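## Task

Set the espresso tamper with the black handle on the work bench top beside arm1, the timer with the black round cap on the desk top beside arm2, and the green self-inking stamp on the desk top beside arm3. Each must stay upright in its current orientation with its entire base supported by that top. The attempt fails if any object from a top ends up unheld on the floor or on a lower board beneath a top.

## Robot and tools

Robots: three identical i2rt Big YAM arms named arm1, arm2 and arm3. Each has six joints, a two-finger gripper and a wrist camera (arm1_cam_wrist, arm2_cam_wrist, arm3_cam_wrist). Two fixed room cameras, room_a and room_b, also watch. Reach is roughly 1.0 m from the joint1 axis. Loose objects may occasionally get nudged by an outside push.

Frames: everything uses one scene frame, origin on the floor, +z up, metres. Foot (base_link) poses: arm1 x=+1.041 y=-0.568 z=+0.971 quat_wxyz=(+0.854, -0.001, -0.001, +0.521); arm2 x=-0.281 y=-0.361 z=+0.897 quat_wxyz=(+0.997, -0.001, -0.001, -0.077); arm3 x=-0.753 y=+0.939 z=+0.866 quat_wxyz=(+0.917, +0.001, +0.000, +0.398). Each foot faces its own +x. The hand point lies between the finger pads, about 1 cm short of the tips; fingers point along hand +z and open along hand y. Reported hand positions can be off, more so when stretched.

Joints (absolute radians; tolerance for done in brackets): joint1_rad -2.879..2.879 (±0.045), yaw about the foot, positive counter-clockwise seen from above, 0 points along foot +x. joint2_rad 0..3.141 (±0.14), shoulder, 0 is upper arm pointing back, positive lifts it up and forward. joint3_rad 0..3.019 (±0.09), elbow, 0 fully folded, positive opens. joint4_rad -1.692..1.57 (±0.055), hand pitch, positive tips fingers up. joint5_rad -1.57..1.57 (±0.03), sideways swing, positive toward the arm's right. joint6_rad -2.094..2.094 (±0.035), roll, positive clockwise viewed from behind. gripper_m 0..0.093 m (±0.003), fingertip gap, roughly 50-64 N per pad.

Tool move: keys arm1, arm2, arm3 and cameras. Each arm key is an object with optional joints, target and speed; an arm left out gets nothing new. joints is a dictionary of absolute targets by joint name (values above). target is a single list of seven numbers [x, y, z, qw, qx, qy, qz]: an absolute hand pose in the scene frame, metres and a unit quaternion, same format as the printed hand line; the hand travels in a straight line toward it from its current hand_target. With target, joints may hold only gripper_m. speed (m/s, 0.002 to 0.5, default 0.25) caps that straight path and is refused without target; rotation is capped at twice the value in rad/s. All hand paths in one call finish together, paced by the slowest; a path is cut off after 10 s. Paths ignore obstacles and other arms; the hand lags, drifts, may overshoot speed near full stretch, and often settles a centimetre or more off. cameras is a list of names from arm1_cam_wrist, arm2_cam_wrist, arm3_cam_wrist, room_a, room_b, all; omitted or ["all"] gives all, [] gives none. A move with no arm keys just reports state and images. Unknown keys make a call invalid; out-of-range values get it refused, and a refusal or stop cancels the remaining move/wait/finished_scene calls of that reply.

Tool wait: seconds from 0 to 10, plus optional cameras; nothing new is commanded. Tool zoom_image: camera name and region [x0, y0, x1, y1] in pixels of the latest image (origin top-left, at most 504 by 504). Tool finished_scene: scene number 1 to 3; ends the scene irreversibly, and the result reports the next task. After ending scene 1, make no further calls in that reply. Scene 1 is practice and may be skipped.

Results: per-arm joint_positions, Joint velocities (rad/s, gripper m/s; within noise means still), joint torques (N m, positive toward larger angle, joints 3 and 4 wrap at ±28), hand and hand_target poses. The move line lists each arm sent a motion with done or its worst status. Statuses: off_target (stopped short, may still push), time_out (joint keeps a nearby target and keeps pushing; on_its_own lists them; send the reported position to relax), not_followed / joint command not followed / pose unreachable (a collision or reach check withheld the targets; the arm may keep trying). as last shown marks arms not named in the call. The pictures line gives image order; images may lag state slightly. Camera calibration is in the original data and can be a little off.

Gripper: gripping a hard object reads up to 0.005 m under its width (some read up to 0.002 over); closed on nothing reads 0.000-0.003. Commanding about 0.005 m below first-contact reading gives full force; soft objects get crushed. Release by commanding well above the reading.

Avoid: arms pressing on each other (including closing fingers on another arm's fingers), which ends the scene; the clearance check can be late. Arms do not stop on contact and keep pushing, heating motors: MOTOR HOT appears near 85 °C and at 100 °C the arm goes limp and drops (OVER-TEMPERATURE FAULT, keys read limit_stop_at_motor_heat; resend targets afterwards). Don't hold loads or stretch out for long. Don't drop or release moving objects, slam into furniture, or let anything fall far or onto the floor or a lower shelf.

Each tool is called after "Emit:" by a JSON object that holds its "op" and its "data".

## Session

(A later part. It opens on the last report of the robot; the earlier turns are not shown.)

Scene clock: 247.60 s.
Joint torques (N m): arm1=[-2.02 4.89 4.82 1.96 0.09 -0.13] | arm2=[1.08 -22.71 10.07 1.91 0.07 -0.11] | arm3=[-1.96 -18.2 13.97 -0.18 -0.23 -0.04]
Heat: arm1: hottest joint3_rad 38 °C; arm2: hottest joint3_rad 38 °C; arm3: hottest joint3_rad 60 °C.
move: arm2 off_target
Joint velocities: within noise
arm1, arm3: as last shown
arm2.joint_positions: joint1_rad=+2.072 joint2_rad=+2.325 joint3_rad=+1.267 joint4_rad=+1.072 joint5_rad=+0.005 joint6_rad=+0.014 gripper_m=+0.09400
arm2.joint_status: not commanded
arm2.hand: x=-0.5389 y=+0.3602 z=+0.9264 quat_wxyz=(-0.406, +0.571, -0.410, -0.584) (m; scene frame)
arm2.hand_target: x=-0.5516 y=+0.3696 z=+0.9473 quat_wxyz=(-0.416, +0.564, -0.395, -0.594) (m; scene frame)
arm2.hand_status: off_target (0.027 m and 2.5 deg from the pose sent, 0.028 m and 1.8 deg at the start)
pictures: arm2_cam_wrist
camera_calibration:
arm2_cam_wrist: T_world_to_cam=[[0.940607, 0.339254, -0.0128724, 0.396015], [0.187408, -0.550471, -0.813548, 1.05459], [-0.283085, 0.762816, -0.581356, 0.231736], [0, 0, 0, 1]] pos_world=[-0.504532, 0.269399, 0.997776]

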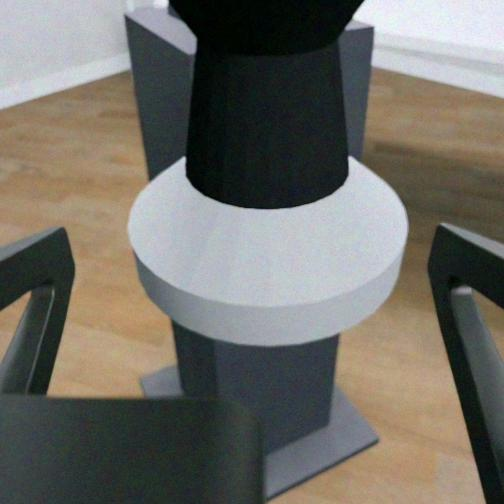

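Emit:
{"op": "move", "data": {"arm2": {"target":[-0.549,0.373,0.962,0.4161,-0.5639,0.3949,0.5942],"speed":0.07}, "cameras": ["arm2_cam_wrist","arm3_cam_wrist"]}}

Scene clock: 257.27 s.
Joint torques (N m): arm1=[-2.02 4.95 4.83 1.96 0.09 -0.13] | arm2=[1.14 -25.29 9.44 1.63 -0.16 -0.13] | arm3=[-1.85 -18.26 13.96 -0.16 -0.26 -0.03]
Heat: arm1: hottest joint3_rad 38 °C; arm2: hottest joint3_rad 38 °C; arm3: hottest joint3_rad 61 °C.
move: arm2 off_target
Joint velocities: within noise
arm1, arm3: as last shown
arm2.joint_positions: joint1_rad=+2.072 joint2_rad=+2.325 joint3_rad=+1.267 joint4_rad=+1.048 joint5_rad=+0.005 joint6_rad=+0.014 gripper_m=+0.09400
arm2.joint_status: not commanded
arm2.hand: x=-0.5389 y=+0.3602 z=+0.9204 quat_wxyz=(-0.402, +0.578, -0.415, -0.577) (m; scene frame)
arm2.hand_target: x=-0.5484 y=+0.3712 z=+0.9620 quat_wxyz=(-0.416, +0.564, -0.395, -0.594) (m; scene frame)
arm2.hand_status: off_target (0.045 m and 3.8 deg from the pose sent, 0.039 m and 2.5 deg at the start)
pictures: arm2_cam_wrist, arm3_cam_wrist
camera_calibration:
arm2_cam_wrist: T_world_to_cam=[[0.940706, 0.338977, -0.0128938, 0.396162], [0.194072, -0.568972, -0.799129, 1.04672], [-0.278223, 0.749243, -0.601021, 0.253781], [0, 0, 0, 1]] pos_world=[-0.505203, 0.271119, 0.994098]
arm3_cam_wrist: T_world_to_cam=[[-0.938527, -0.345192, -0.00301606, -0.378101], [-0.275631, 0.744083, 0.608578, -1.01614], [-0.207832, 0.571999, -0.793488, 0.633415], [0, 0, 0, 1]] pos_world=[-0.503294, 0.263264, 1.11987]

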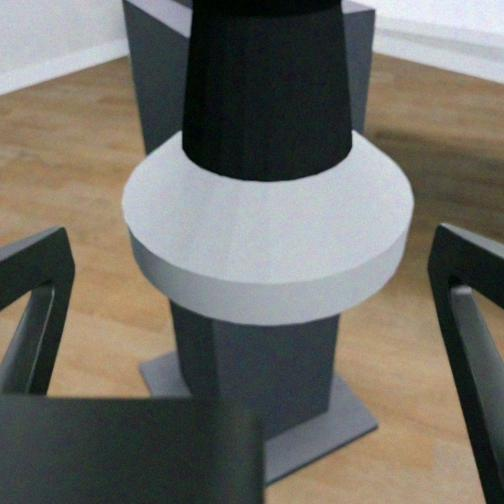

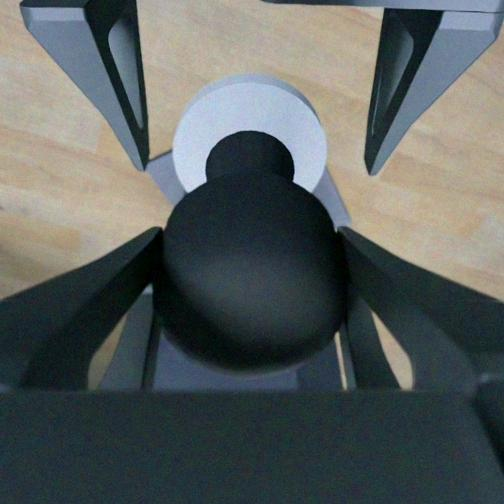

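Emit:
{"op": "move", "data": {"arm2": {"joints":{"joint2_rad":2.24,"joint4_rad":1.10}}, "cameras": ["arm2_cam_wrist","arm3_cam_wrist"]}}

Scene clock: 267.13 s.
Joint torques (N m): arm1=[-2.02 4.84 4.82 1.99 0.09 -0.13] | arm2=[0.56 -24.12 9.88 2.85 -0.14 -0.1] | arm3=[-1.73 -18.2 14 -0.18 -0.24 -0.03]
Heat: arm1: hottest joint3_rad 38 °C; arm2: hottest joint2_rad 38 °C; arm3: hottest joint3_rad 62 °C.
move: arm2 done
Joint velocities: within noise
arm1, arm3: as last shown
arm2.joint_positions: joint1_rad=+2.072 joint2_rad=+2.266 joint3_rad=+1.267 joint4_rad=+1.082 joint5_rad=+0.005 joint6_rad=+0.014 gripper_m=+0.09400
arm2.joint_status: all done
arm2.hand: x=-0.5404 y=+0.3645 z=+0.9727 quat_wxyz=(-0.420, +0.551, -0.395, -0.603) (m; scene frame)
arm2.hand_target: x=-0.5486 y=+0.3716 z=+1.0117 quat_wxyz=(-0.436, +0.532, -0.373, -0.623) (m; scene frame)
arm2.hand_status: not commanded
pictures: arm2_cam_wrist, arm3_cam_wrist
camera_calibration:
arm2_cam_wrist: T_world_to_cam=[[0.940296, 0.340115, -0.0128488, 0.396119], [0.167993, -0.496611, -0.851561, 1.10183], [-0.296009, 0.798561, -0.524099, 0.17925], [0, 0, 0, 1]] pos_world=[-0.504509, 0.269313, 1.03731]
arm3_cam_wrist: T_world_to_cam=[[-0.938527, -0.345192, -0.00301606, -0.378101], [-0.275631, 0.744083, 0.608578, -1.01614], [-0.207832, 0.571999, -0.793488, 0.633415], [0, 0, 0, 1]] pos_world=[-0.503294, 0.263264, 1.11987]

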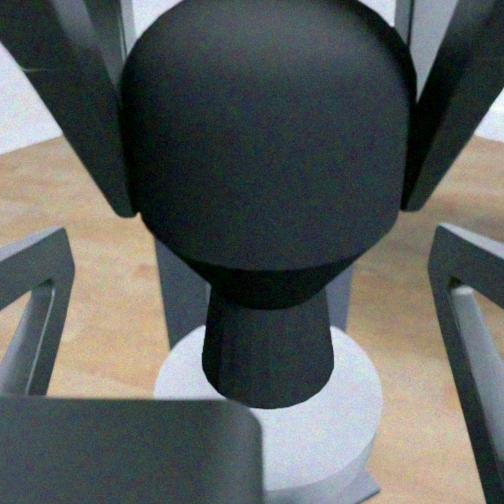

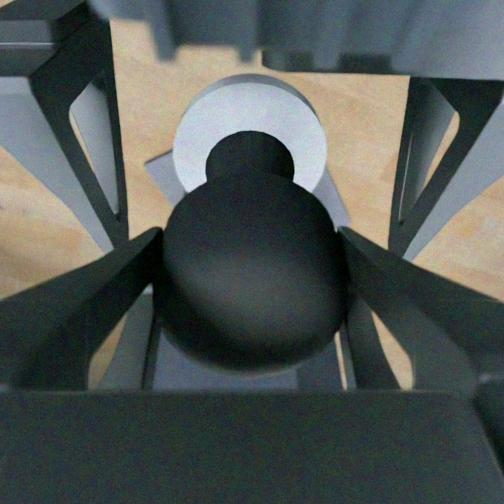

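Emit:
{"op": "move", "data": {"arm2": {"joints":{"joint2_rad":2.302}}, "cameras": ["arm2_cam_wrist","arm3_cam_wrist"]}}

Scene clock: 276.37 s.
Joint torques (N m): arm1=[-2.08 4.84 4.83 1.96 0.09 -0.12] | arm2=[0.5 -21.6 9.57 2.71 -0.13 -0.12] | arm3=[-1.9 -18.37 13.96 -0.21 -0.25 -0.04]
Heat: arm1: hottest joint3_rad 38 °C; arm2: hottest joint2_rad 40 °C; arm3: hottest joint3_rad 63 °C.
move: arm2 done
Joint velocities: within noise
arm1.joint_positions: joint1_rad=-1.192 joint2_rad=+0.410 joint3_rad=+1.662 joint4_rad=-1.375 joint5_rad=-0.002 joint6_rad=+0.013 gripper_m=+0.09398
arm1.joint_status: not commanded
arm1.hand: x=+1.1062 y=-0.5733 z=+1.6470 quat_wxyz=(-0.663, -0.040, -0.747, +0.027) (m; scene frame)
arm1.hand_target: x=+1.1024 y=-0.5738 z=+1.6538 quat_wxyz=(-0.670, -0.038, -0.741, +0.035) (m; scene frame)
arm1.hand_status: not commanded
arm2.joint_positions: joint1_rad=+2.072 joint2_rad=+2.294 joint3_rad=+1.267 joint4_rad=+1.082 joint5_rad=+0.005 joint6_rad=+0.014 gripper_m=+0.09400
arm2.joint_status: all done
arm2.hand: x=-0.5398 y=+0.3627 z=+0.9519 quat_wxyz=(-0.415, +0.559, -0.401, -0.596) (m; scene frame)
arm2.hand_target: x=-0.5477 y=+0.3693 z=+0.9649 quat_wxyz=(-0.424, +0.551, -0.386, -0.606) (m; scene frame)
arm2.hand_status: not commanded
arm3: as last shown
pictures: arm2_cam_wrist, arm3_cam_wrist
camera_calibration:
arm2_cam_wrist: T_world_to_cam=[[0.940415, 0.339785, -0.012881, 0.396035], [0.175962, -0.518723, -0.836639, 1.08127], [-0.290959, 0.784521, -0.547604, 0.200103], [0, 0, 0, 1]] pos_world=[-0.504479, 0.269328, 1.01931]
arm3_cam_wrist: T_world_to_cam=[[-0.938527, -0.345192, -0.00301606, -0.378101], [-0.275631, 0.744083, 0.608578, -1.01614], [-0.207832, 0.571999, -0.793488, 0.633415], [0, 0, 0, 1]] pos_world=[-0.503294, 0.263264, 1.11987]

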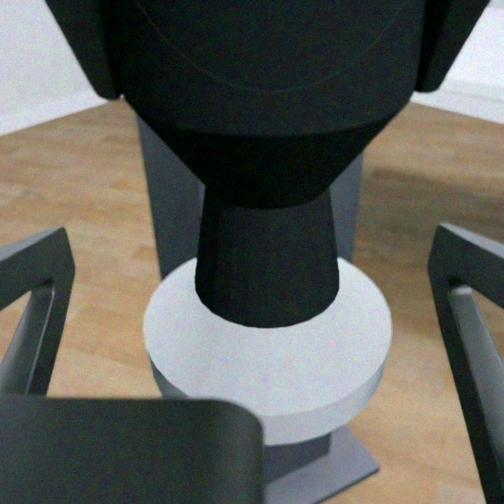

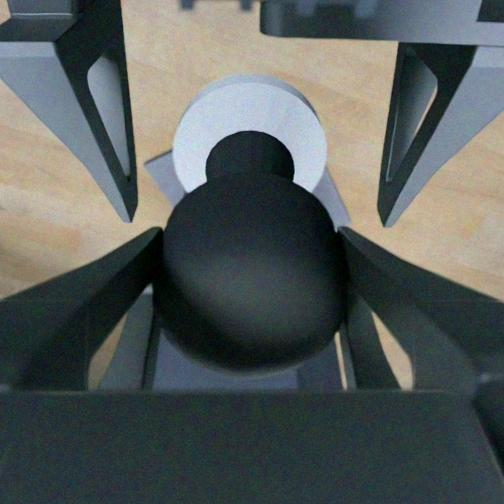

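Emit:
{"op": "move", "data": {"arm2": {"joints":{"joint2_rad":2.327}}, "cameras": ["arm2_cam_wrist"]}}

Scene clock: 285.73 s.
Joint torques (N m): arm1=[-2.08 4.89 4.82 1.96 0.09 -0.12] | arm2=[0.26 -21.6 9.42 2.74 -0.17 -0.12] | arm3=[-1.67 -18.37 14 -0.17 -0.25 -0.03]
Heat: arm1: hottest joint3_rad 38 °C; arm2: hottest joint2_rad 41 °C; arm3: hottest joint3_rad 63 °C.
move: arm2 done
Joint velocities: within noise
arm1, arm3: as last shown
arm2.joint_positions: joint1_rad=+2.072 joint2_rad=+2.319 joint3_rad=+1.267 joint4_rad=+1.082 joint5_rad=+0.005 joint6_rad=+0.014 gripper_m=+0.09400
arm2.joint_status: all done
arm2.hand: x=-0.5391 y=+0.3608 z=+0.9337 quat_wxyz=(-0.410, +0.566, -0.406, -0.589) (m; scene frame)
arm2.hand_target: x=-0.5471 y=+0.3676 z=+0.9457 quat_wxyz=(-0.420, +0.559, -0.391, -0.599) (m; scene frame)
arm2.hand_status: not commanded
pictures: arm2_cam_wrist
camera_calibration:
arm2_cam_wrist: T_world_to_cam=[[0.940531, 0.339462, -0.0129001, 0.396039], [0.182829, -0.53783, -0.82299, 1.0627], [-0.286311, 0.771689, -0.56791, 0.218044], [0, 0, 0, 1]] pos_world=[-0.504351, 0.268851, 1.00353]

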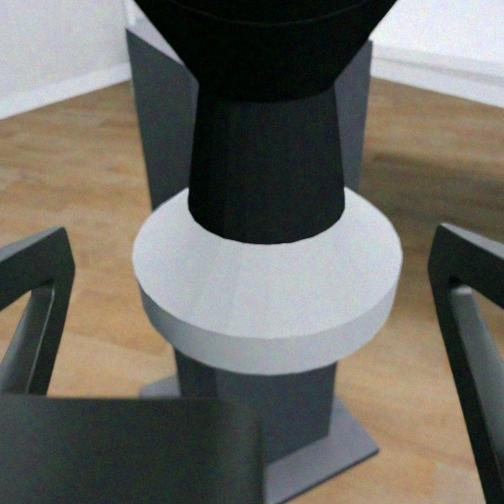

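Emit:
{"op": "move", "data": {"arm2": {"joints":{"gripper_m":0.064}}, "cameras": ["arm2_cam_wrist"]}}

Emit:
{"op": "move", "data": {"arm2": {"joints":{"gripper_m":0.05}}, "cameras": ["arm2_cam_wrist","arm3_cam_wrist"]}}

Scene clock: 293.77 s.
Joint torques (N m): arm1=[-2.02 4.89 4.83 1.98 0.09 -0.12] | arm2=[0.97 -20.95 9.43 2.86 -0.14 -0.16] | arm3=[-1.73 -18.37 13.98 -0.16 -0.25 -0.03]
Heat: arm1: hottest joint3_rad 38 °C; arm2: hottest joint2_rad 42 °C; arm3: hottest joint3_rad 64 °C.
move: arm2 done
Joint velocities: within noise
arm1, arm3: as last shown
arm2.joint_positions: joint1_rad=+2.072 joint2_rad=+2.319 joint3_rad=+1.267 joint4_rad=+1.082 joint5_rad=+0.005 joint6_rad=+0.014 gripper_m=+0.06415
arm2.joint_status: all done
arm2.hand: x=-0.5391 y=+0.3608 z=+0.9337 quat_wxyz=(-0.410, +0.566, -0.406, -0.589) (m; scene frame)
arm2.hand_target: x=-0.5471 y=+0.3676 z=+0.9457 quat_wxyz=(-0.419, +0.559, -0.391, -0.599) (m; scene frame)
arm2.hand_status: not commanded
pictures: arm2_cam_wrist
camera_calibration:
arm2_cam_wrist: T_world_to_cam=[[0.940531, 0.339462, -0.0129001, 0.396039], [0.182829, -0.53783, -0.82299, 1.0627], [-0.286311, 0.771689, -0.56791, 0.218044], [0, 0, 0, 1]] pos_world=[-0.504351, 0.268851, 1.00353]

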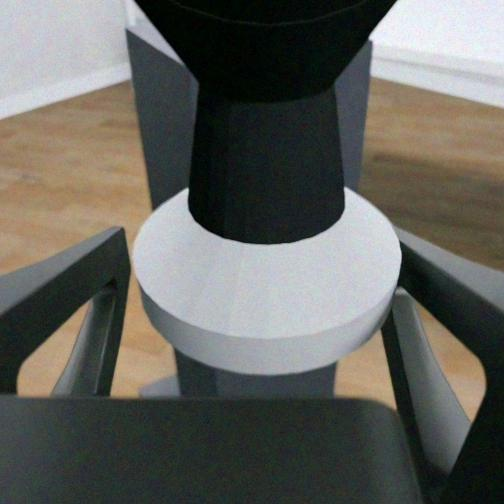

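Scene clock: 294.33 s.
Joint torques (N m): arm1=[-2.02 4.89 4.83 1.96 0.09 -0.12] | arm2=[0.5 -21.3 9.58 2.82 -0.13 -0.08] | arm3=[-1.49 -18.14 14 -0.18 -0.26 -0.02]
Heat: arm1: hottest joint3_rad 38 °C; arm2: hottest joint2_rad 42 °C; arm3: hottest joint3_rad 64 °C.
move: arm2 done
Joint velocities: within noise
arm1: as last shown
arm2.joint_positions: joint1_rad=+2.072 joint2_rad=+2.319 joint3_rad=+1.267 joint4_rad=+1.082 joint5_rad=+0.006 joint6_rad=+0.014 gripper_m=+0.05144
arm2.joint_status: all done
arm2.hand: x=-0.5389 y=+0.3608 z=+0.9337 quat_wxyz=(-0.410, +0.566, -0.406, -0.588) (m; scene frame)
arm2.hand_target: x=-0.5471 y=+0.3676 z=+0.9457 quat_wxyz=(-0.419, +0.559, -0.391, -0.599) (m; scene frame)
arm2.hand_status: not commanded
arm3.joint_positions: joint1_rad=-2.036 joint2_rad=+2.082 joint3_rad=+2.027 joint4_rad=-1.541 joint5_rad=+0.004 joint6_rad=+0.004 gripper_m=+0.04486
arm3.joint_status: not commanded
arm3.hand: x=-0.5316 y=+0.3368 z=+1.0231 quat_wxyz=(+0.013, -0.573, -0.819, -0.006) (m; scene frame)
arm3.hand_target: x=-0.5270 y=+0.3189 z=+1.0603 quat_wxyz=(-0.022, -0.573, -0.819, +0.016) (m; scene frame)
arm3.hand_status: not commanded
pictures: arm2_cam_wrist, arm3_cam_wrist
camera_calibration:
arm2_cam_wrist: T_world_to_cam=[[0.940817, 0.338695, -0.0121898, 0.395671], [0.182932, -0.537765, -0.823009, 1.06276], [-0.285304, 0.772072, -0.567897, 0.218437], [0, 0, 0, 1]] pos_world=[-0.504346, 0.268852, 1.00353]
arm3_cam_wrist: T_world_to_cam=[[-0.939183, -0.343407, -0.00264333, -0.38077], [-0.273927, 0.744476, 0.608868, -1.01574], [-0.207121, 0.572562, -0.793267, 0.633237], [0, 0, 0, 1]] pos_world=[-0.504694, 0.262866, 1.11977]

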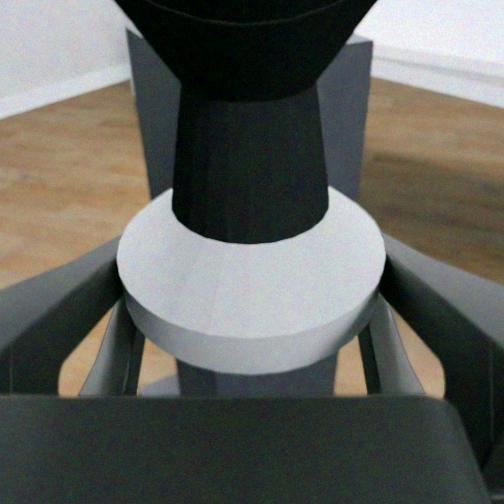

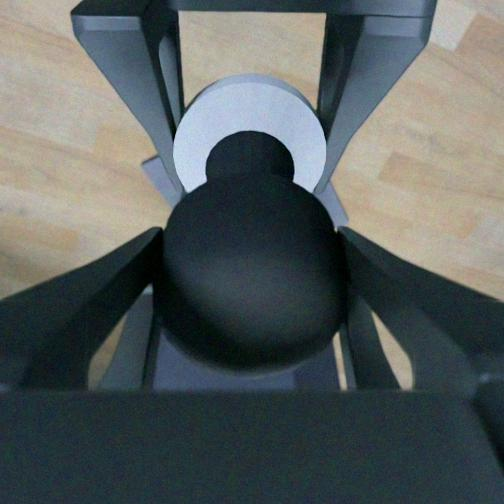

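Emit:
{"op": "move", "data": {"arm2": {"joints":{"gripper_m":0.043}}, "cameras": ["arm2_cam_wrist"]}}

Emit:
{"op": "move", "data": {"arm3": {"joints":{"gripper_m":0.06}}, "cameras": ["arm2_cam_wrist","arm3_cam_wrist"]}}

Scene clock: 300.70 s.
Joint torques (N m): arm1=[-2.08 4.84 4.83 1.99 0.09 -0.13] | arm2=[0.38 -20.89 9.4 2.71 -0.18 -0.06] | arm3=[-1.85 -18.49 14.01 -0.17 -0.25 -0.03]
Heat: arm1: hottest joint3_rad 38 °C; arm2: hottest joint2_rad 42 °C; arm3: hottest joint3_rad 64 °C.
move: arm2 off_target
Joint velocities: within noise
arm1, arm3: as last shown
arm2.joint_positions: joint1_rad=+2.072 joint2_rad=+2.319 joint3_rad=+1.267 joint4_rad=+1.082 joint5_rad=+0.006 joint6_rad=+0.014 gripper_m=+0.05134
arm2.joint_status: gripper_m off_target (ended at +0.05134, target +0.04300)
arm2.hand: x=-0.5389 y=+0.3608 z=+0.9337 quat_wxyz=(-0.410, +0.566, -0.406, -0.588) (m; scene frame)
arm2.hand_target: x=-0.5471 y=+0.3676 z=+0.9457 quat_wxyz=(-0.419, +0.559, -0.391, -0.599) (m; scene frame)
arm2.hand_status: not commanded
pictures: arm2_cam_wrist
camera_calibration:
arm2_cam_wrist: T_world_to_cam=[[0.940817, 0.338695, -0.0121898, 0.395671], [0.182932, -0.537765, -0.823009, 1.06276], [-0.285304, 0.772072, -0.567897, 0.218437], [0, 0, 0, 1]] pos_world=[-0.504346, 0.268852, 1.00353]

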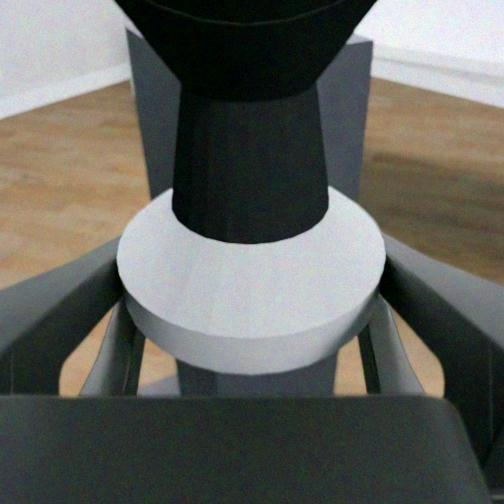

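Scene clock: 301.50 s.
Joint torques (N m): arm1=[-2.02 4.84 4.82 1.98 0.09 -0.12] | arm2=[-0.21 -23.47 9.2 3.02 -0.12 -0.09] | arm3=[-1.49 -18.43 12.38 0.01 -0.23 -0.03]
Heat: arm1: hottest joint3_rad 38 °C; arm2: hottest joint2_rad 42 °C; arm3: hottest joint3_rad 64 °C.
move: arm3 done
Joint velocities: within noise
arm1: as last shown
arm2.joint_positions: joint1_rad=+2.072 joint2_rad=+2.349 joint3_rad=+1.267 joint4_rad=+1.082 joint5_rad=+0.006 joint6_rad=+0.014 gripper_m=+0.05134
arm2.joint_status: not commanded
arm2.hand: x=-0.5378 y=+0.3578 z=+0.9110 quat_wxyz=(-0.404, +0.575, -0.412, -0.579) (m; scene frame)
arm2.hand_target: x=-0.5471 y=+0.3676 z=+0.9458 quat_wxyz=(-0.419, +0.559, -0.391, -0.599) (m; scene frame)
arm2.hand_status: not commanded
arm3.joint_positions: joint1_rad=-2.036 joint2_rad=+2.082 joint3_rad=+2.050 joint4_rad=-1.542 joint5_rad=+0.003 joint6_rad=+0.004 gripper_m=+0.05996
arm3.joint_status: all done
arm3.hand: x=-0.5296 y=+0.3315 z=+1.0319 quat_wxyz=(+0.004, -0.573, -0.819, +0.000) (m; scene frame)
arm3.hand_target: x=-0.5270 y=+0.3189 z=+1.0603 quat_wxyz=(-0.022, -0.573, -0.819, +0.016) (m; scene frame)
arm3.hand_status: not commanded
pictures: arm2_cam_wrist, arm3_cam_wrist
camera_calibration:
arm2_cam_wrist: T_world_to_cam=[[0.940952, 0.338323, -0.01212, 0.395517], [0.191393, -0.561156, -0.805278, 1.03901], [-0.279245, 0.755408, -0.592773, 0.239973], [0, 0, 0, 1]] pos_world=[-0.50401, 0.267954, 0.983732]
arm3_cam_wrist: T_world_to_cam=[[-0.939146, -0.343505, -0.00312944, -0.380095], [-0.278644, 0.756423, 0.591762, -1.00537], [-0.200906, 0.556623, -0.806106, 0.665555], [0, 0, 0, 1]] pos_world=[-0.50339, 0.259455, 1.13026]

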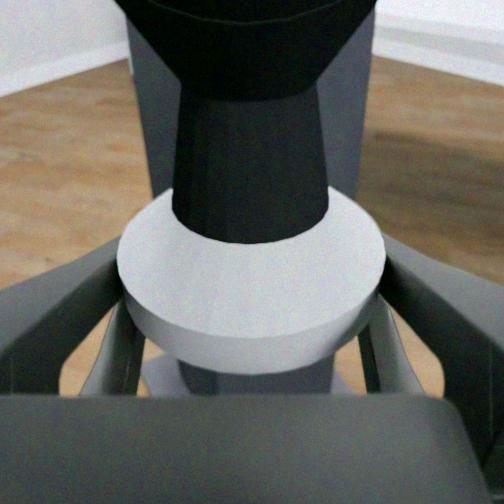

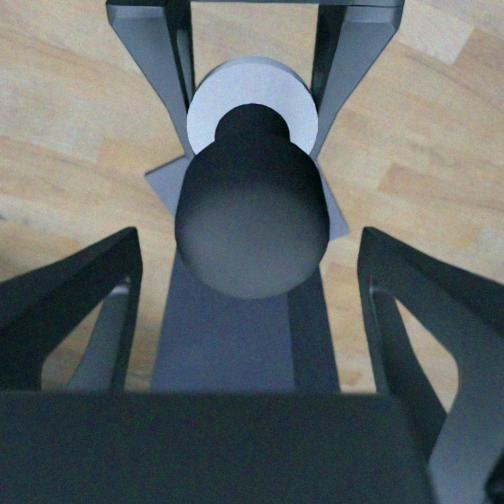

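Emit:
{"op": "move", "data": {"arm3": {"joints":{"gripper_m":0.093}}, "cameras": []}}

Emit:
{"op": "move", "data": {"arm3": {"joints":{"joint2_rad":1.85}}, "cameras": ["arm2_cam_wrist","arm3_cam_wrist"]}}

Scene clock: 314.77 s.
Joint torques (N m): arm1=[-2.02 4.89 4.83 1.96 0.09 -0.12] | arm2=[0.67 -23.59 9.21 2.82 -0.17 -0.14] | arm3=[-1.67 -18.43 12.42 -0.01 -0.24 -0.05]
Heat: arm1: hottest joint3_rad 38 °C; arm2: hottest joint2_rad 41 °C; arm3: hottest joint3_rad 66 °C.
move: arm3 done
Joint velocities: within noise
arm1, arm2: as last shown
arm3.joint_positions: joint1_rad=-2.036 joint2_rad=+2.082 joint3_rad=+2.050 joint4_rad=-1.542 joint5_rad=+0.003 joint6_rad=+0.004 gripper_m=+0.09284
arm3.joint_status: all done
arm3.hand: x=-0.5296 y=+0.3315 z=+1.0319 quat_wxyz=(+0.004, -0.573, -0.819, +0.000) (m; scene frame)
arm3.hand_target: x=-0.5270 y=+0.3189 z=+1.0603 quat_wxyz=(-0.022, -0.573, -0.819, +0.016) (m; scene frame)
arm3.hand_status: not commanded
pictures: none
No camera images: "cameras" was empty.

Scene clock: 316.23 s.
Joint torques (N m): arm1=[-2.02 4.84 4.82 1.98 0.09 -0.12] | arm2=[0.73 -23.36 9.09 2.82 -0.17 -0.08] | arm3=[-1.49 -14.62 10.92 0.57 -0.25 -0.03]
Heat: arm1: hottest joint3_rad 38 °C; arm2: hottest joint2_rad 41 °C; arm3: hottest joint3_rad 66 °C.
move: arm3 done
Joint velocities: within noise
arm1, arm2: as last shown
arm3.joint_positions: joint1_rad=-2.036 joint2_rad=+1.844 joint3_rad=+2.075 joint4_rad=-1.544 joint5_rad=+0.003 joint6_rad=+0.004 gripper_m=+0.09293
arm3.joint_status: all done
arm3.hand: x=-0.5371 y=+0.3523 z=+1.1892 quat_wxyz=(-0.104, -0.569, -0.813, +0.074) (m; scene frame)
arm3.hand_target: x=-0.5372 y=+0.3472 z=+1.2004 quat_wxyz=(-0.113, -0.568, -0.811, +0.080) (m; scene frame)
arm3.hand_status: not commanded
pictures: arm2_cam_wrist, arm3_cam_wrist
camera_calibration:
arm2_cam_wrist: T_world_to_cam=[[0.940952, 0.338323, -0.01212, 0.395517], [0.191393, -0.561156, -0.805278, 1.03901], [-0.279245, 0.755408, -0.592773, 0.239973], [0, 0, 0, 1]] pos_world=[-0.50401, 0.267954, 0.983732]
arm3_cam_wrist: T_world_to_cam=[[-0.938754, -0.344568, -0.00382447, -0.37808], [-0.322403, 0.874342, 0.362742, -0.909045], [-0.121645, 0.341759, -0.931882, 1.04705], [0, 0, 0, 1]] pos_world=[-0.520634, 0.306705, 1.30403]

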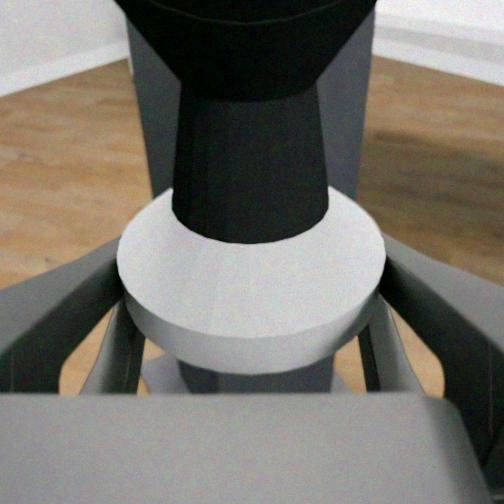

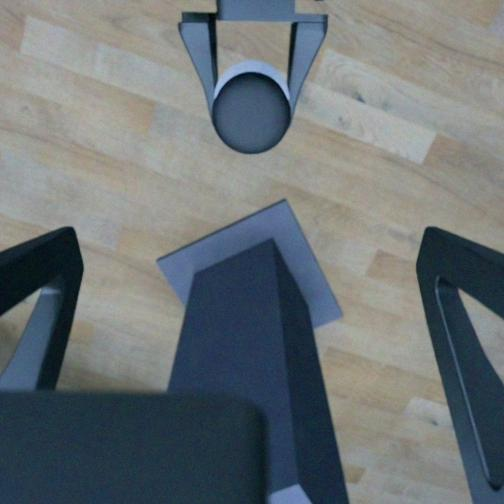

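Emit:
{"op": "move", "data": {"arm2": {"target":[-0.455,0.13,1.05,0.4161,-0.5639,0.3949,0.5942],"speed":0.15}, "arm3": {"joints":{"joint2_rad":0.55,"joint3_rad":1.2,"joint4_rad":-0.9}}, "cameras": ["arm2_cam_wrist","room_b"]}}

Emit:
{"op": "move", "data": {"arm2": {"joints":{"joint1_rad":0}}, "cameras": ["arm2_cam_wrist","room_b"]}}

Scene clock: 326.83 s.
Joint torques (N m): arm1=[-2.02 4.89 4.82 1.96 0.08 -0.12] | arm2=[-0.62 -15.33 5.55 3.02 -0.22 -0.07] | arm3=[-1.55 2.2 7.84 3.07 -0.25 -0.02]
Heat: arm1: hottest joint3_rad 38 °C; arm2: hottest joint2_rad 41 °C; arm3: hottest joint3_rad 63 °C.
move: arm2 off_target; arm3 done
Joint velocities: within noise
arm1.joint_positions: joint1_rad=-1.192 joint2_rad=+0.410 joint3_rad=+1.662 joint4_rad=-1.375 joint5_rad=-0.002 joint6_rad=+0.013 gripper_m=+0.09398
arm1.joint_status: not commanded
arm1.hand: x=+1.1062 y=-0.5733 z=+1.6470 quat_wxyz=(-0.663, -0.040, -0.747, +0.027) (m; scene frame)
arm1.hand_target: x=+1.1024 y=-0.5738 z=+1.6538 quat_wxyz=(-0.670, -0.038, -0.741, +0.035) (m; scene frame)
arm1.hand_status: not commanded
arm2.joint_positions: joint1_rad=+2.072 joint2_rad=+1.748 joint3_rad=+0.481 joint4_rad=+1.244 joint5_rad=-0.005 joint6_rad=+0.014 gripper_m=+0.05134
arm2.joint_status: not commanded
arm2.hand: x=-0.4566 y=+0.1261 z=+1.0177 quat_wxyz=(-0.396, +0.584, -0.414, -0.575) (m; scene frame)
arm2.hand_target: x=-0.4549 y=+0.1295 z=+1.0493 quat_wxyz=(-0.416, +0.564, -0.395, -0.594) (m; scene frame)
arm2.hand_status: off_target (0.033 m and 4.4 deg from the pose sent, 0.279 m and 3.2 deg at the start)
arm3.joint_positions: joint1_rad=-2.036 joint2_rad=+0.556 joint3_rad=+1.203 joint4_rad=-0.920 joint5_rad=+0.003 joint6_rad=+0.004 gripper_m=+0.09293
arm3.joint_status: all done
arm3.hand: x=-0.6562 y=+0.6752 z=+1.4168 quat_wxyz=(-0.494, -0.458, -0.653, +0.345) (m; scene frame)
arm3.hand_target: x=-0.6569 y=+0.6759 z=+1.4217 quat_wxyz=(-0.502, -0.453, -0.648, +0.351) (m; scene frame)
arm3.hand_status: not commanded
pictures: arm2_cam_wrist, room_b
camera_calibration:
arm2_cam_wrist: T_world_to_cam=[[0.937091, 0.348865, -0.0123967, 0.395886], [0.203768, -0.575489, -0.792017, 0.973333], [-0.283441, 0.739666, -0.610373, 0.518958], [0, 0, 0, 1]] pos_world=[-0.422222, 0.0381765, 1.09256]

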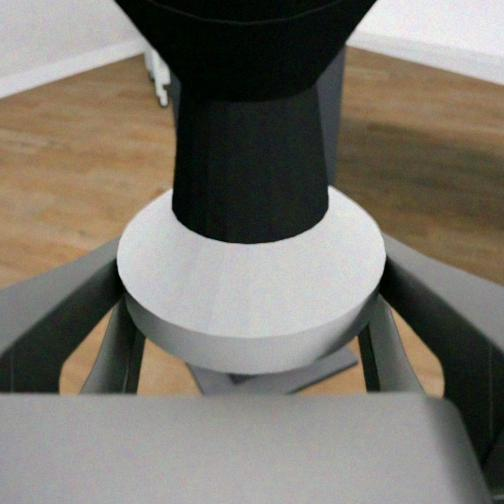

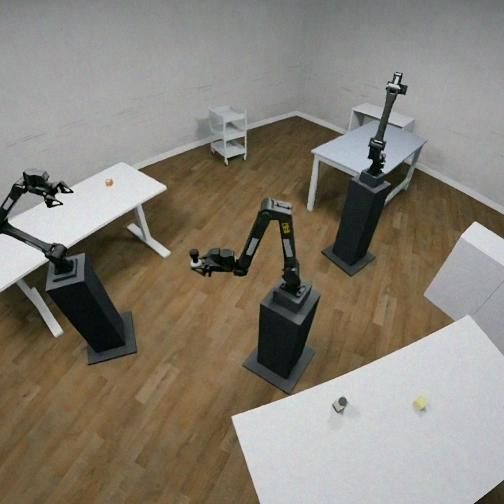

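Scene clock: 328.93 s.
Joint torques (N m): arm1=[-1.96 4.89 4.83 1.98 0.09 -0.13] | arm2=[-0.5 -16.32 5.63 3.1 -0.14 -0.08] | arm3=[-1.61 2.08 7.86 3.04 -0.24 -0.03]
Heat: arm1: hottest joint3_rad 38 °C; arm2: hottest joint2_rad 41 °C; arm3: hottest joint3_rad 63 °C.
move: arm2 done
Joint velocities: within noise
arm1, arm3: as last shown
arm2.joint_positions: joint1_rad=+0.006 joint2_rad=+1.748 joint3_rad=+0.481 joint4_rad=+1.244 joint5_rad=-0.007 joint6_rad=+0.013 gripper_m=+0.05134
arm2.joint_status: all done
arm2.hand: x=+0.2315 y=-0.4367 z=+1.0190 quat_wxyz=(-0.698, -0.055, -0.713, +0.045) (m; scene frame)
arm2.hand_target: x=+0.2335 y=-0.4400 z=+1.0506 quat_wxyz=(-0.724, -0.050, -0.686, +0.053) (m; scene frame)
arm2.hand_status: not commanded
pictures: arm2_cam_wrist, room_b
camera_calibration:
arm2_cam_wrist: T_world_to_cam=[[-0.135733, -0.990683, -0.0111005, -0.39047], [-0.601618, 0.0913192, -0.793547, 0.989437], [0.787167, -0.101033, -0.608408, 0.514194], [0, 0, 0, 1]] pos_world=[0.137506, -0.425236, 1.09367]

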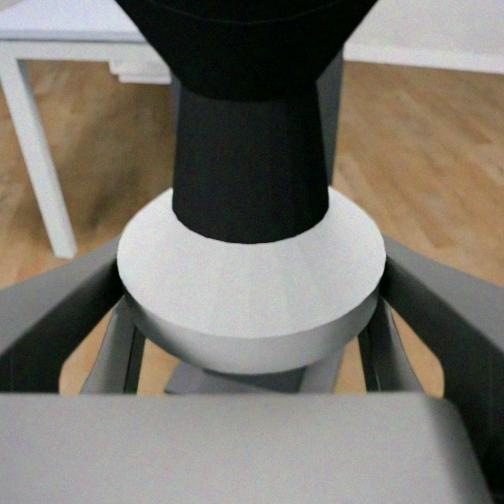

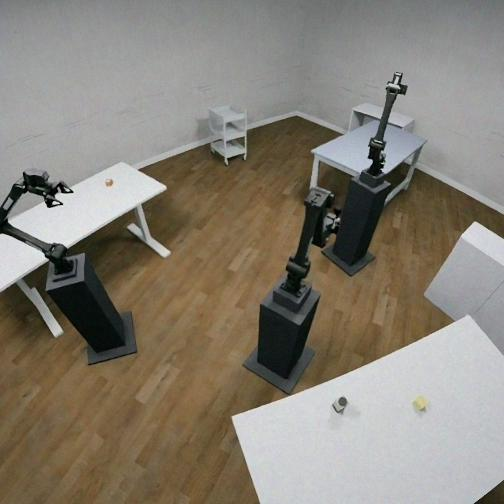

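Emit:
{"op": "move", "data": {"arm2": {"target":[0.412,-0.470,1.03,0.7232,0.0534,0.6863,-0.0563],"speed":0.15}, "arm1": {"joints":{"joint1_rad":1.89}}, "cameras": ["arm2_cam_wrist","room_b"]}}

Emit:
{"op": "move", "data": {"arm1": {"joints":{"joint2_rad":1.75,"joint3_rad":1.89,"joint4_rad":-1.40}}, "cameras": ["arm1_cam_wrist","arm2_cam_wrist","room_b"]}}

Scene clock: 381.07 s.
Joint torques (N m): arm1=[-0.67 5.89 4.75 1.95 0.08 -0.12] | arm2=[-1.32 -18.84 12.12 2.54 0.06 -0.05] | arm3=[-1.67 2.32 7.83 3.11 -0.24 -0.03]
Heat: arm1: hottest joint3_rad 38 °C; arm2: hottest joint2_rad 41 °C; arm3: hottest joint3_rad 57 °C.
move: arm1 done; arm2 off_target
Joint velocities: within noise
arm1.joint_positions: joint1_rad=+1.882 joint2_rad=+0.400 joint3_rad=+1.662 joint4_rad=-1.375 joint5_rad=-0.002 joint6_rad=+0.013 gripper_m=+0.09401
arm1.joint_status: all done
arm1.hand: x=+0.9783 y=-0.5565 z=+1.6471 quat_wxyz=(-0.049, +0.744, -0.066, -0.663) (m; scene frame)
arm1.hand_target: x=+0.9766 y=-0.5565 z=+1.6535 quat_wxyz=(-0.051, +0.741, -0.058, -0.667) (m; scene frame)
arm1.hand_status: not commanded
arm2.joint_positions: joint1_rad=+0.006 joint2_rad=+2.025 joint3_rad=+0.942 joint4_rad=+1.048 joint5_rad=-0.003 joint6_rad=+0.013 gripper_m=+0.05134
arm2.joint_status: not commanded
arm2.hand: x=+0.3878 y=-0.4608 z=+0.9924 quat_wxyz=(-0.693, -0.057, -0.717, +0.046) (m; scene frame)
arm2.hand_target: x=+0.4084 y=-0.4696 z=+1.0309 quat_wxyz=(-0.723, -0.054, -0.686, +0.057) (m; scene frame)
arm2.hand_status: off_target (0.046 m and 5.1 deg from the pose sent, 0.184 m and 4.4 deg at the start)
arm3: as last shown
pictures: arm2_cam_wrist, room_b
camera_calibration:
arm2_cam_wrist: T_world_to_cam=[[-0.139698, -0.990131, -0.0111877, -0.391552], [-0.611388, 0.0951378, -0.785591, 1.06233], [0.778902, -0.102906, -0.618645, 0.384956], [0, 0, 0, 1]] pos_world=[0.294956, -0.449141, 1.06833]

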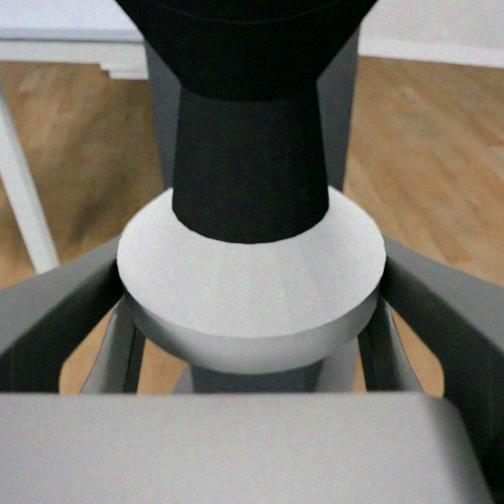

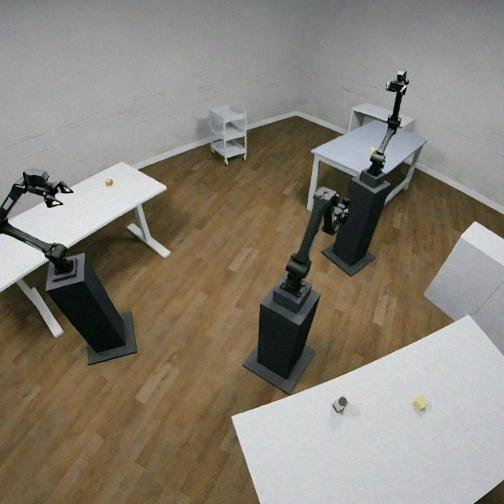

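Scene clock: 382.87 s.
Joint torques (N m): arm1=[-0.67 -20.13 9.66 0.39 0.08 -0.12] | arm2=[-0.67 -19.08 12.16 2.59 0.08 -0.07] | arm3=[-1.79 2.26 7.84 3.08 -0.25 -0.03]
Heat: arm1: hottest joint3_rad 38 °C; arm2: hottest joint2_rad 41 °C; arm3: hottest joint3_rad 57 °C.
move: arm1 done
Joint velocities: within noise
arm1.joint_positions: joint1_rad=+1.882 joint2_rad=+1.760 joint3_rad=+1.867 joint4_rad=-1.391 joint5_rad=-0.002 joint6_rad=+0.013 gripper_m=+0.09401
arm1.joint_status: all done
arm1.hand: x=+0.4385 y=-0.4681 z=+1.2618 quat_wxyz=(-0.009, +0.986, -0.087, -0.141) (m; scene frame)
arm1.hand_target: x=+0.4373 y=-0.4724 z=+1.2775 quat_wxyz=(-0.011, +0.985, -0.077, -0.153) (m; scene frame)
arm1.hand_status: not commanded
arm2, arm3: as last shown
arm2.hand: x=+0.3878 y=-0.4608 z=+0.9923 quat_wxyz=(-0.693, -0.057, -0.717, +0.046) (m; scene frame)
arm2.hand_target: x=+0.4083 y=-0.4696 z=+1.0308 quat_wxyz=(-0.723, -0.054, -0.686, +0.057) (m; scene frame)
pictures: arm1_cam_wrist, arm2_cam_wrist, room_b
camera_calibration:
arm1_cam_wrist: T_world_to_cam=[[0.17173, 0.985126, 0.00589502, 0.377549], [0.928541, -0.16386, 0.333108, -0.902173], [0.329119, -0.051731, -0.94287, 1.14431], [0, 0, 0, 1]] pos_world=[0.396256, -0.460567, 1.37723]
arm2_cam_wrist: T_world_to_cam=[[-0.139711, -0.99013, -0.0111297, -0.391611], [-0.61172, 0.0951435, -0.785332, 1.06208], [0.77864, -0.102911, -0.618975, 0.385321], [0, 0, 0, 1]] pos_world=[0.294955, -0.449141, 1.06823]

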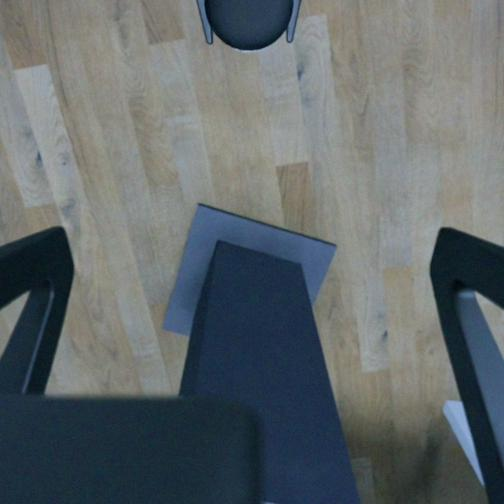

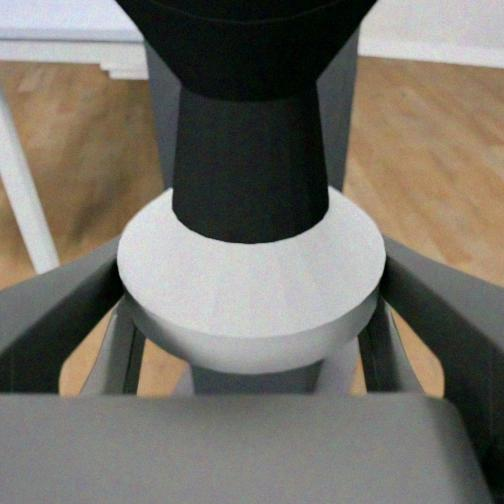

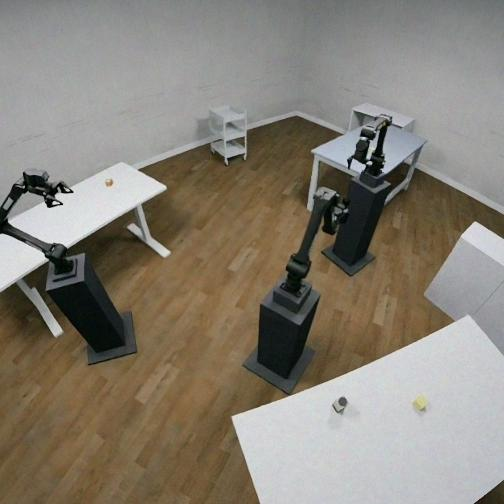

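Emit:
{"op": "move", "data": {"arm1": {"target":[0.370,-0.4555,1.18,0,-0.99699,0.07759,0],"speed":0.12}, "cameras": ["arm1_cam_wrist","arm2_cam_wrist","room_b"]}}

Scene clock: 401.23 s.
Joint torques (N m): arm1=[-1.44 -23.88 11.99 -0.17 0.1 -0.13] | arm2=[-0.21 -18.84 12.04 2.61 0.06 -0.09] | arm3=[-1.44 2.32 7.84 3.03 -0.25 -0.04]
Heat: arm1: hottest joint3_rad 42 °C; arm2: hottest joint2_rad 40 °C; arm3: hottest joint3_rad 56 °C.
move: arm1 off_target
Joint velocities: within noise
arm1.joint_positions: joint1_rad=+1.882 joint2_rad=+2.169 joint3_rad=+2.249 joint4_rad=-1.668 joint5_rad=-0.001 joint6_rad=+0.004 gripper_m=+0.09401
arm1.joint_status: not commanded
arm1.hand: x=+0.3815 y=-0.4587 z=+1.1570 quat_wxyz=(+0.002, +0.996, -0.083, +0.009) (m; scene frame)
arm1.hand_target: x=+0.3715 y=-0.4558 z=+1.1798 quat_wxyz=(-0.002, +0.997, -0.078, -0.016) (m; scene frame)
arm1.hand_status: off_target (0.026 m and 1.3 deg from the pose sent, 0.107 m and 16.3 deg at the start; a joint's target at an end of its range on 29 of 67 steps)
arm2, arm3: as last shown
arm2.hand_target: x=+0.4084 y=-0.4696 z=+1.0308 quat_wxyz=(-0.723, -0.054, -0.686, +0.057) (m; scene frame)
pictures: arm1_cam_wrist, arm2_cam_wrist, room_b
camera_calibration:
arm1_cam_wrist: T_world_to_cam=[[0.160581, 0.986981, 0.00902869, 0.380161], [0.789115, -0.133872, 0.59948, -1.05408], [0.592884, -0.0891405, -0.800339, 0.782041], [0, 0, 0, 1]] pos_world=[0.307084, -0.446613, 1.25437]
arm2_cam_wrist: T_world_to_cam=[[-0.139711, -0.99013, -0.0111297, -0.391611], [-0.61172, 0.0951435, -0.785332, 1.06208], [0.77864, -0.102911, -0.618975, 0.385321], [0, 0, 0, 1]] pos_world=[0.294955, -0.449141, 1.06823]

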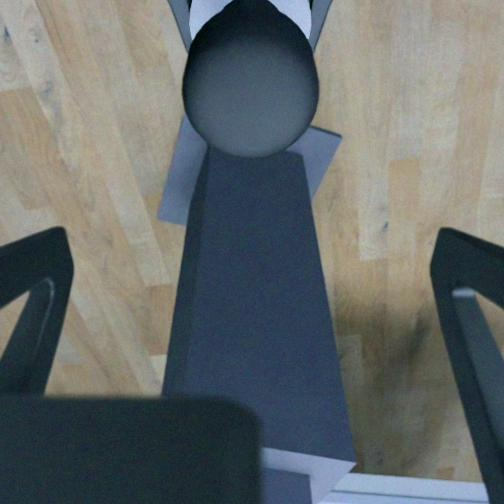

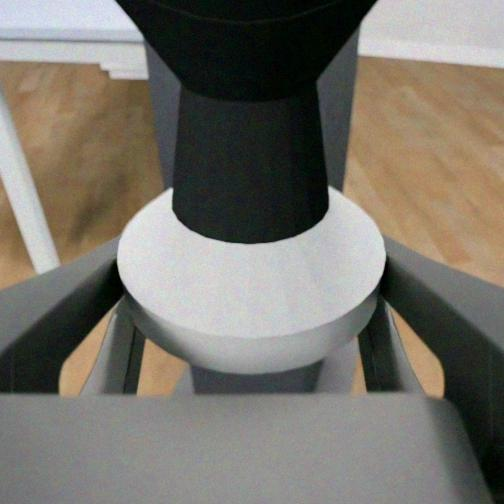

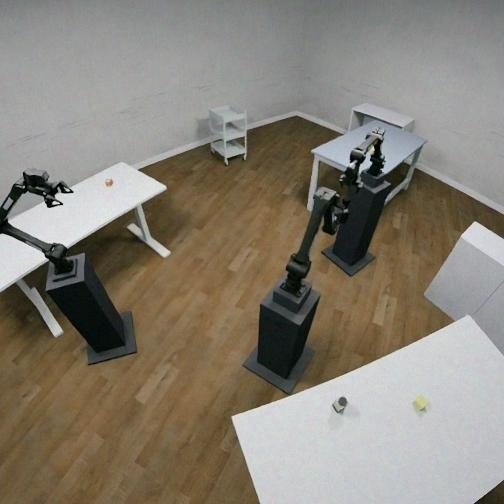

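Emit:
{"op": "move", "data": {"arm1": {"target":[0.353,-0.4525,1.145,0,-0.99699,0.07759,0],"speed":0.08}, "cameras": ["arm1_cam_wrist","arm2_cam_wrist"]}}

Scene clock: 418.73 s.
Joint torques (N m): arm1=[-1.49 -24.82 11.95 -0.23 0.1 -0.13] | arm2=[-0.09 -18.96 12.04 2.56 0.07 -0.09] | arm3=[-1.44 2.37 7.86 3.07 -0.24 -0.03]
Heat: arm1: hottest joint3_rad 45 °C; arm2: hottest joint2_rad 39 °C; arm3: hottest joint3_rad 55 °C.
move: arm1 off_target
Joint velocities: within noise
arm1.joint_positions: joint1_rad=+1.882 joint2_rad=+2.257 joint3_rad=+2.309 joint4_rad=-1.669 joint5_rad=-0.001 joint6_rad=+0.004 gripper_m=+0.09401
arm1.joint_status: not commanded
arm1.hand: x=+0.3652 y=-0.4561 z=+1.1220 quat_wxyz=(+0.003, +0.996, -0.083, +0.024) (m; scene frame)
arm1.hand_target: x=+0.3544 y=-0.4529 z=+1.1449 quat_wxyz=(+0.000, +0.997, -0.078, -0.002) (m; scene frame)
arm1.hand_status: off_target (0.026 m and 2.8 deg from the pose sent, 0.032 m and 1.3 deg at the start; a joint's target at an end of its range on 25 of 41 steps)
arm2, arm3: as last shown
pictures: arm1_cam_wrist, arm2_cam_wrist
camera_calibration:
arm1_cam_wrist: T_world_to_cam=[[0.159996, 0.987077, 0.00894234, 0.38082], [0.771935, -0.13076, 0.622108, -1.03751], [0.615238, -0.092632, -0.78288, 0.734596], [0, 0, 0, 1]] pos_world=[0.288012, -0.443516, 1.21714]
arm2_cam_wrist: T_world_to_cam=[[-0.139711, -0.99013, -0.0111297, -0.391611], [-0.61172, 0.0951435, -0.785332, 1.06208], [0.77864, -0.102911, -0.618975, 0.385321], [0, 0, 0, 1]] pos_world=[0.294955, -0.449141, 1.06823]

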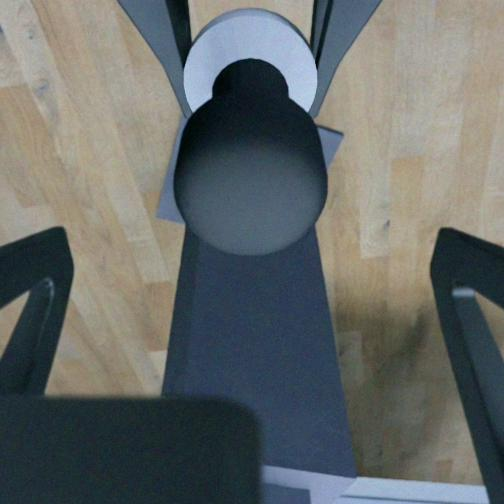

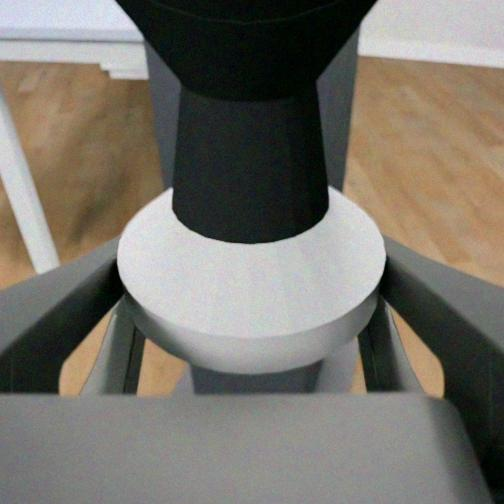

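Emit:
{"op": "move", "data": {"arm1": {"target":[0.356,-0.453,1.106,0,-0.99699,0.07759,0],"speed":0.06}, "cameras": ["arm1_cam_wrist","arm2_cam_wrist"]}}

Scene clock: 429.20 s.
Joint torques (N m): arm1=[-1.55 -25.76 7.24 0.5 0.08 -0.12] | arm2=[-0.67 -18.84 12.12 2.39 0 -0.07] | arm3=[-1.55 2.14 7.84 3.1 -0.25 -0.01]
Heat: arm1: hottest joint3_rad 46 °C; arm2: hottest joint3_rad 40 °C; arm3: hottest joint3_rad 55 °C.
move: arm1 done
Joint velocities: within noise
arm1.joint_positions: joint1_rad=+1.882 joint2_rad=+2.257 joint3_rad=+2.256 joint4_rad=-1.585 joint5_rad=+0.000 joint6_rad=+0.003 gripper_m=+0.09401
arm1.joint_status: not commanded
arm1.hand: x=+0.3573 y=-0.4547 z=+1.1013 quat_wxyz=(+0.001, +0.997, -0.083, +0.008) (m; scene frame)
arm1.hand_target: x=+0.3559 y=-0.4531 z=+1.1060 quat_wxyz=(+0.000, +0.997, -0.077, +0.000) (m; scene frame)
arm1.hand_status: done (0.005 m and 1.2 deg from the pose sent, 0.019 m and 2.8 deg at the start)
arm2, arm3: as last shown
pictures: arm1_cam_wrist, arm2_cam_wrist
camera_calibration:
arm1_cam_wrist: T_world_to_cam=[[0.159898, 0.987089, 0.00932914, 0.380563], [0.790328, -0.133676, 0.597924, -0.999596], [0.591451, -0.088234, -0.801499, 0.754373], [0, 0, 0, 1]] pos_world=[0.282982, -0.44271, 1.19876]
arm2_cam_wrist: T_world_to_cam=[[-0.139711, -0.99013, -0.0111297, -0.391611], [-0.61172, 0.0951435, -0.785332, 1.06208], [0.77864, -0.102911, -0.618975, 0.385321], [0, 0, 0, 1]] pos_world=[0.294955, -0.449141, 1.06823]

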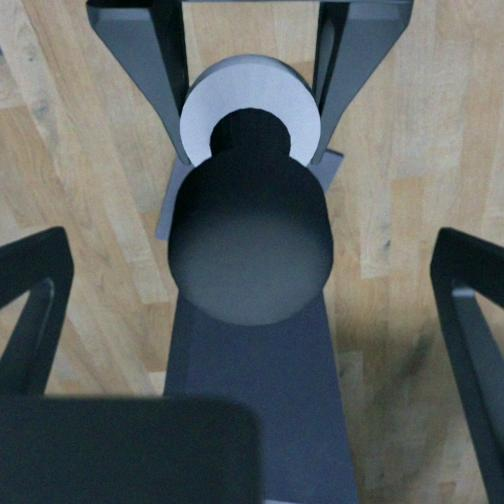

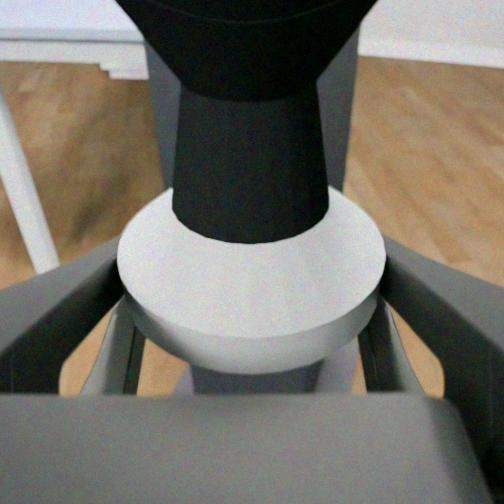

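Emit:
{"op": "move", "data": {"arm1": {"target":[0.363,-0.454,1.086,0,-0.99699,0.07759,0],"speed":0.06}, "cameras": ["arm1_cam_wrist"]}}

Scene clock: 440.40 s.
Joint torques (N m): arm1=[-1.49 -26.46 7.25 0.55 0.09 -0.13] | arm2=[-1.03 -18.43 12.07 2.43 0.06 -0.1] | arm3=[-1.55 2.2 7.87 3.1 -0.24 -0.02]
Heat: arm1: hottest joint3_rad 45 °C; arm2: hottest joint3_rad 41 °C; arm3: hottest joint3_rad 55 °C.
move: arm1 off_target
Joint velocities: within noise
arm1.joint_positions: joint1_rad=+1.882 joint2_rad=+2.242 joint3_rad=+2.160 joint4_rad=-1.514 joint5_rad=+0.000 joint6_rad=+0.003 gripper_m=+0.09401
arm1.joint_status: not commanded
arm1.hand: x=+0.3647 y=-0.4560 z=+1.0746 quat_wxyz=(+0.002, +0.996, -0.083, +0.014) (m; scene frame)
arm1.hand_target: x=+0.3631 y=-0.4541 z=+1.0861 quat_wxyz=(+0.000, +0.997, -0.078, +0.000) (m; scene frame)
arm1.hand_status: off_target (0.012 m and 1.7 deg from the pose sent, 0.016 m and 1.2 deg at the start)
arm2, arm3: as last shown
pictures: arm1_cam_wrist
camera_calibration:
arm1_cam_wrist: T_world_to_cam=[[0.159777, 0.987109, 0.00934381, 0.380908], [0.784172, -0.132667, 0.606197, -0.995844], [0.599622, -0.0895291, -0.79526, 0.718218], [0, 0, 0, 1]] pos_world=[0.289393, -0.443812, 1.17129]

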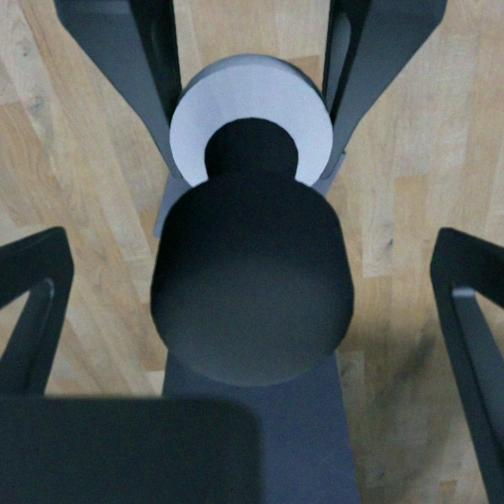

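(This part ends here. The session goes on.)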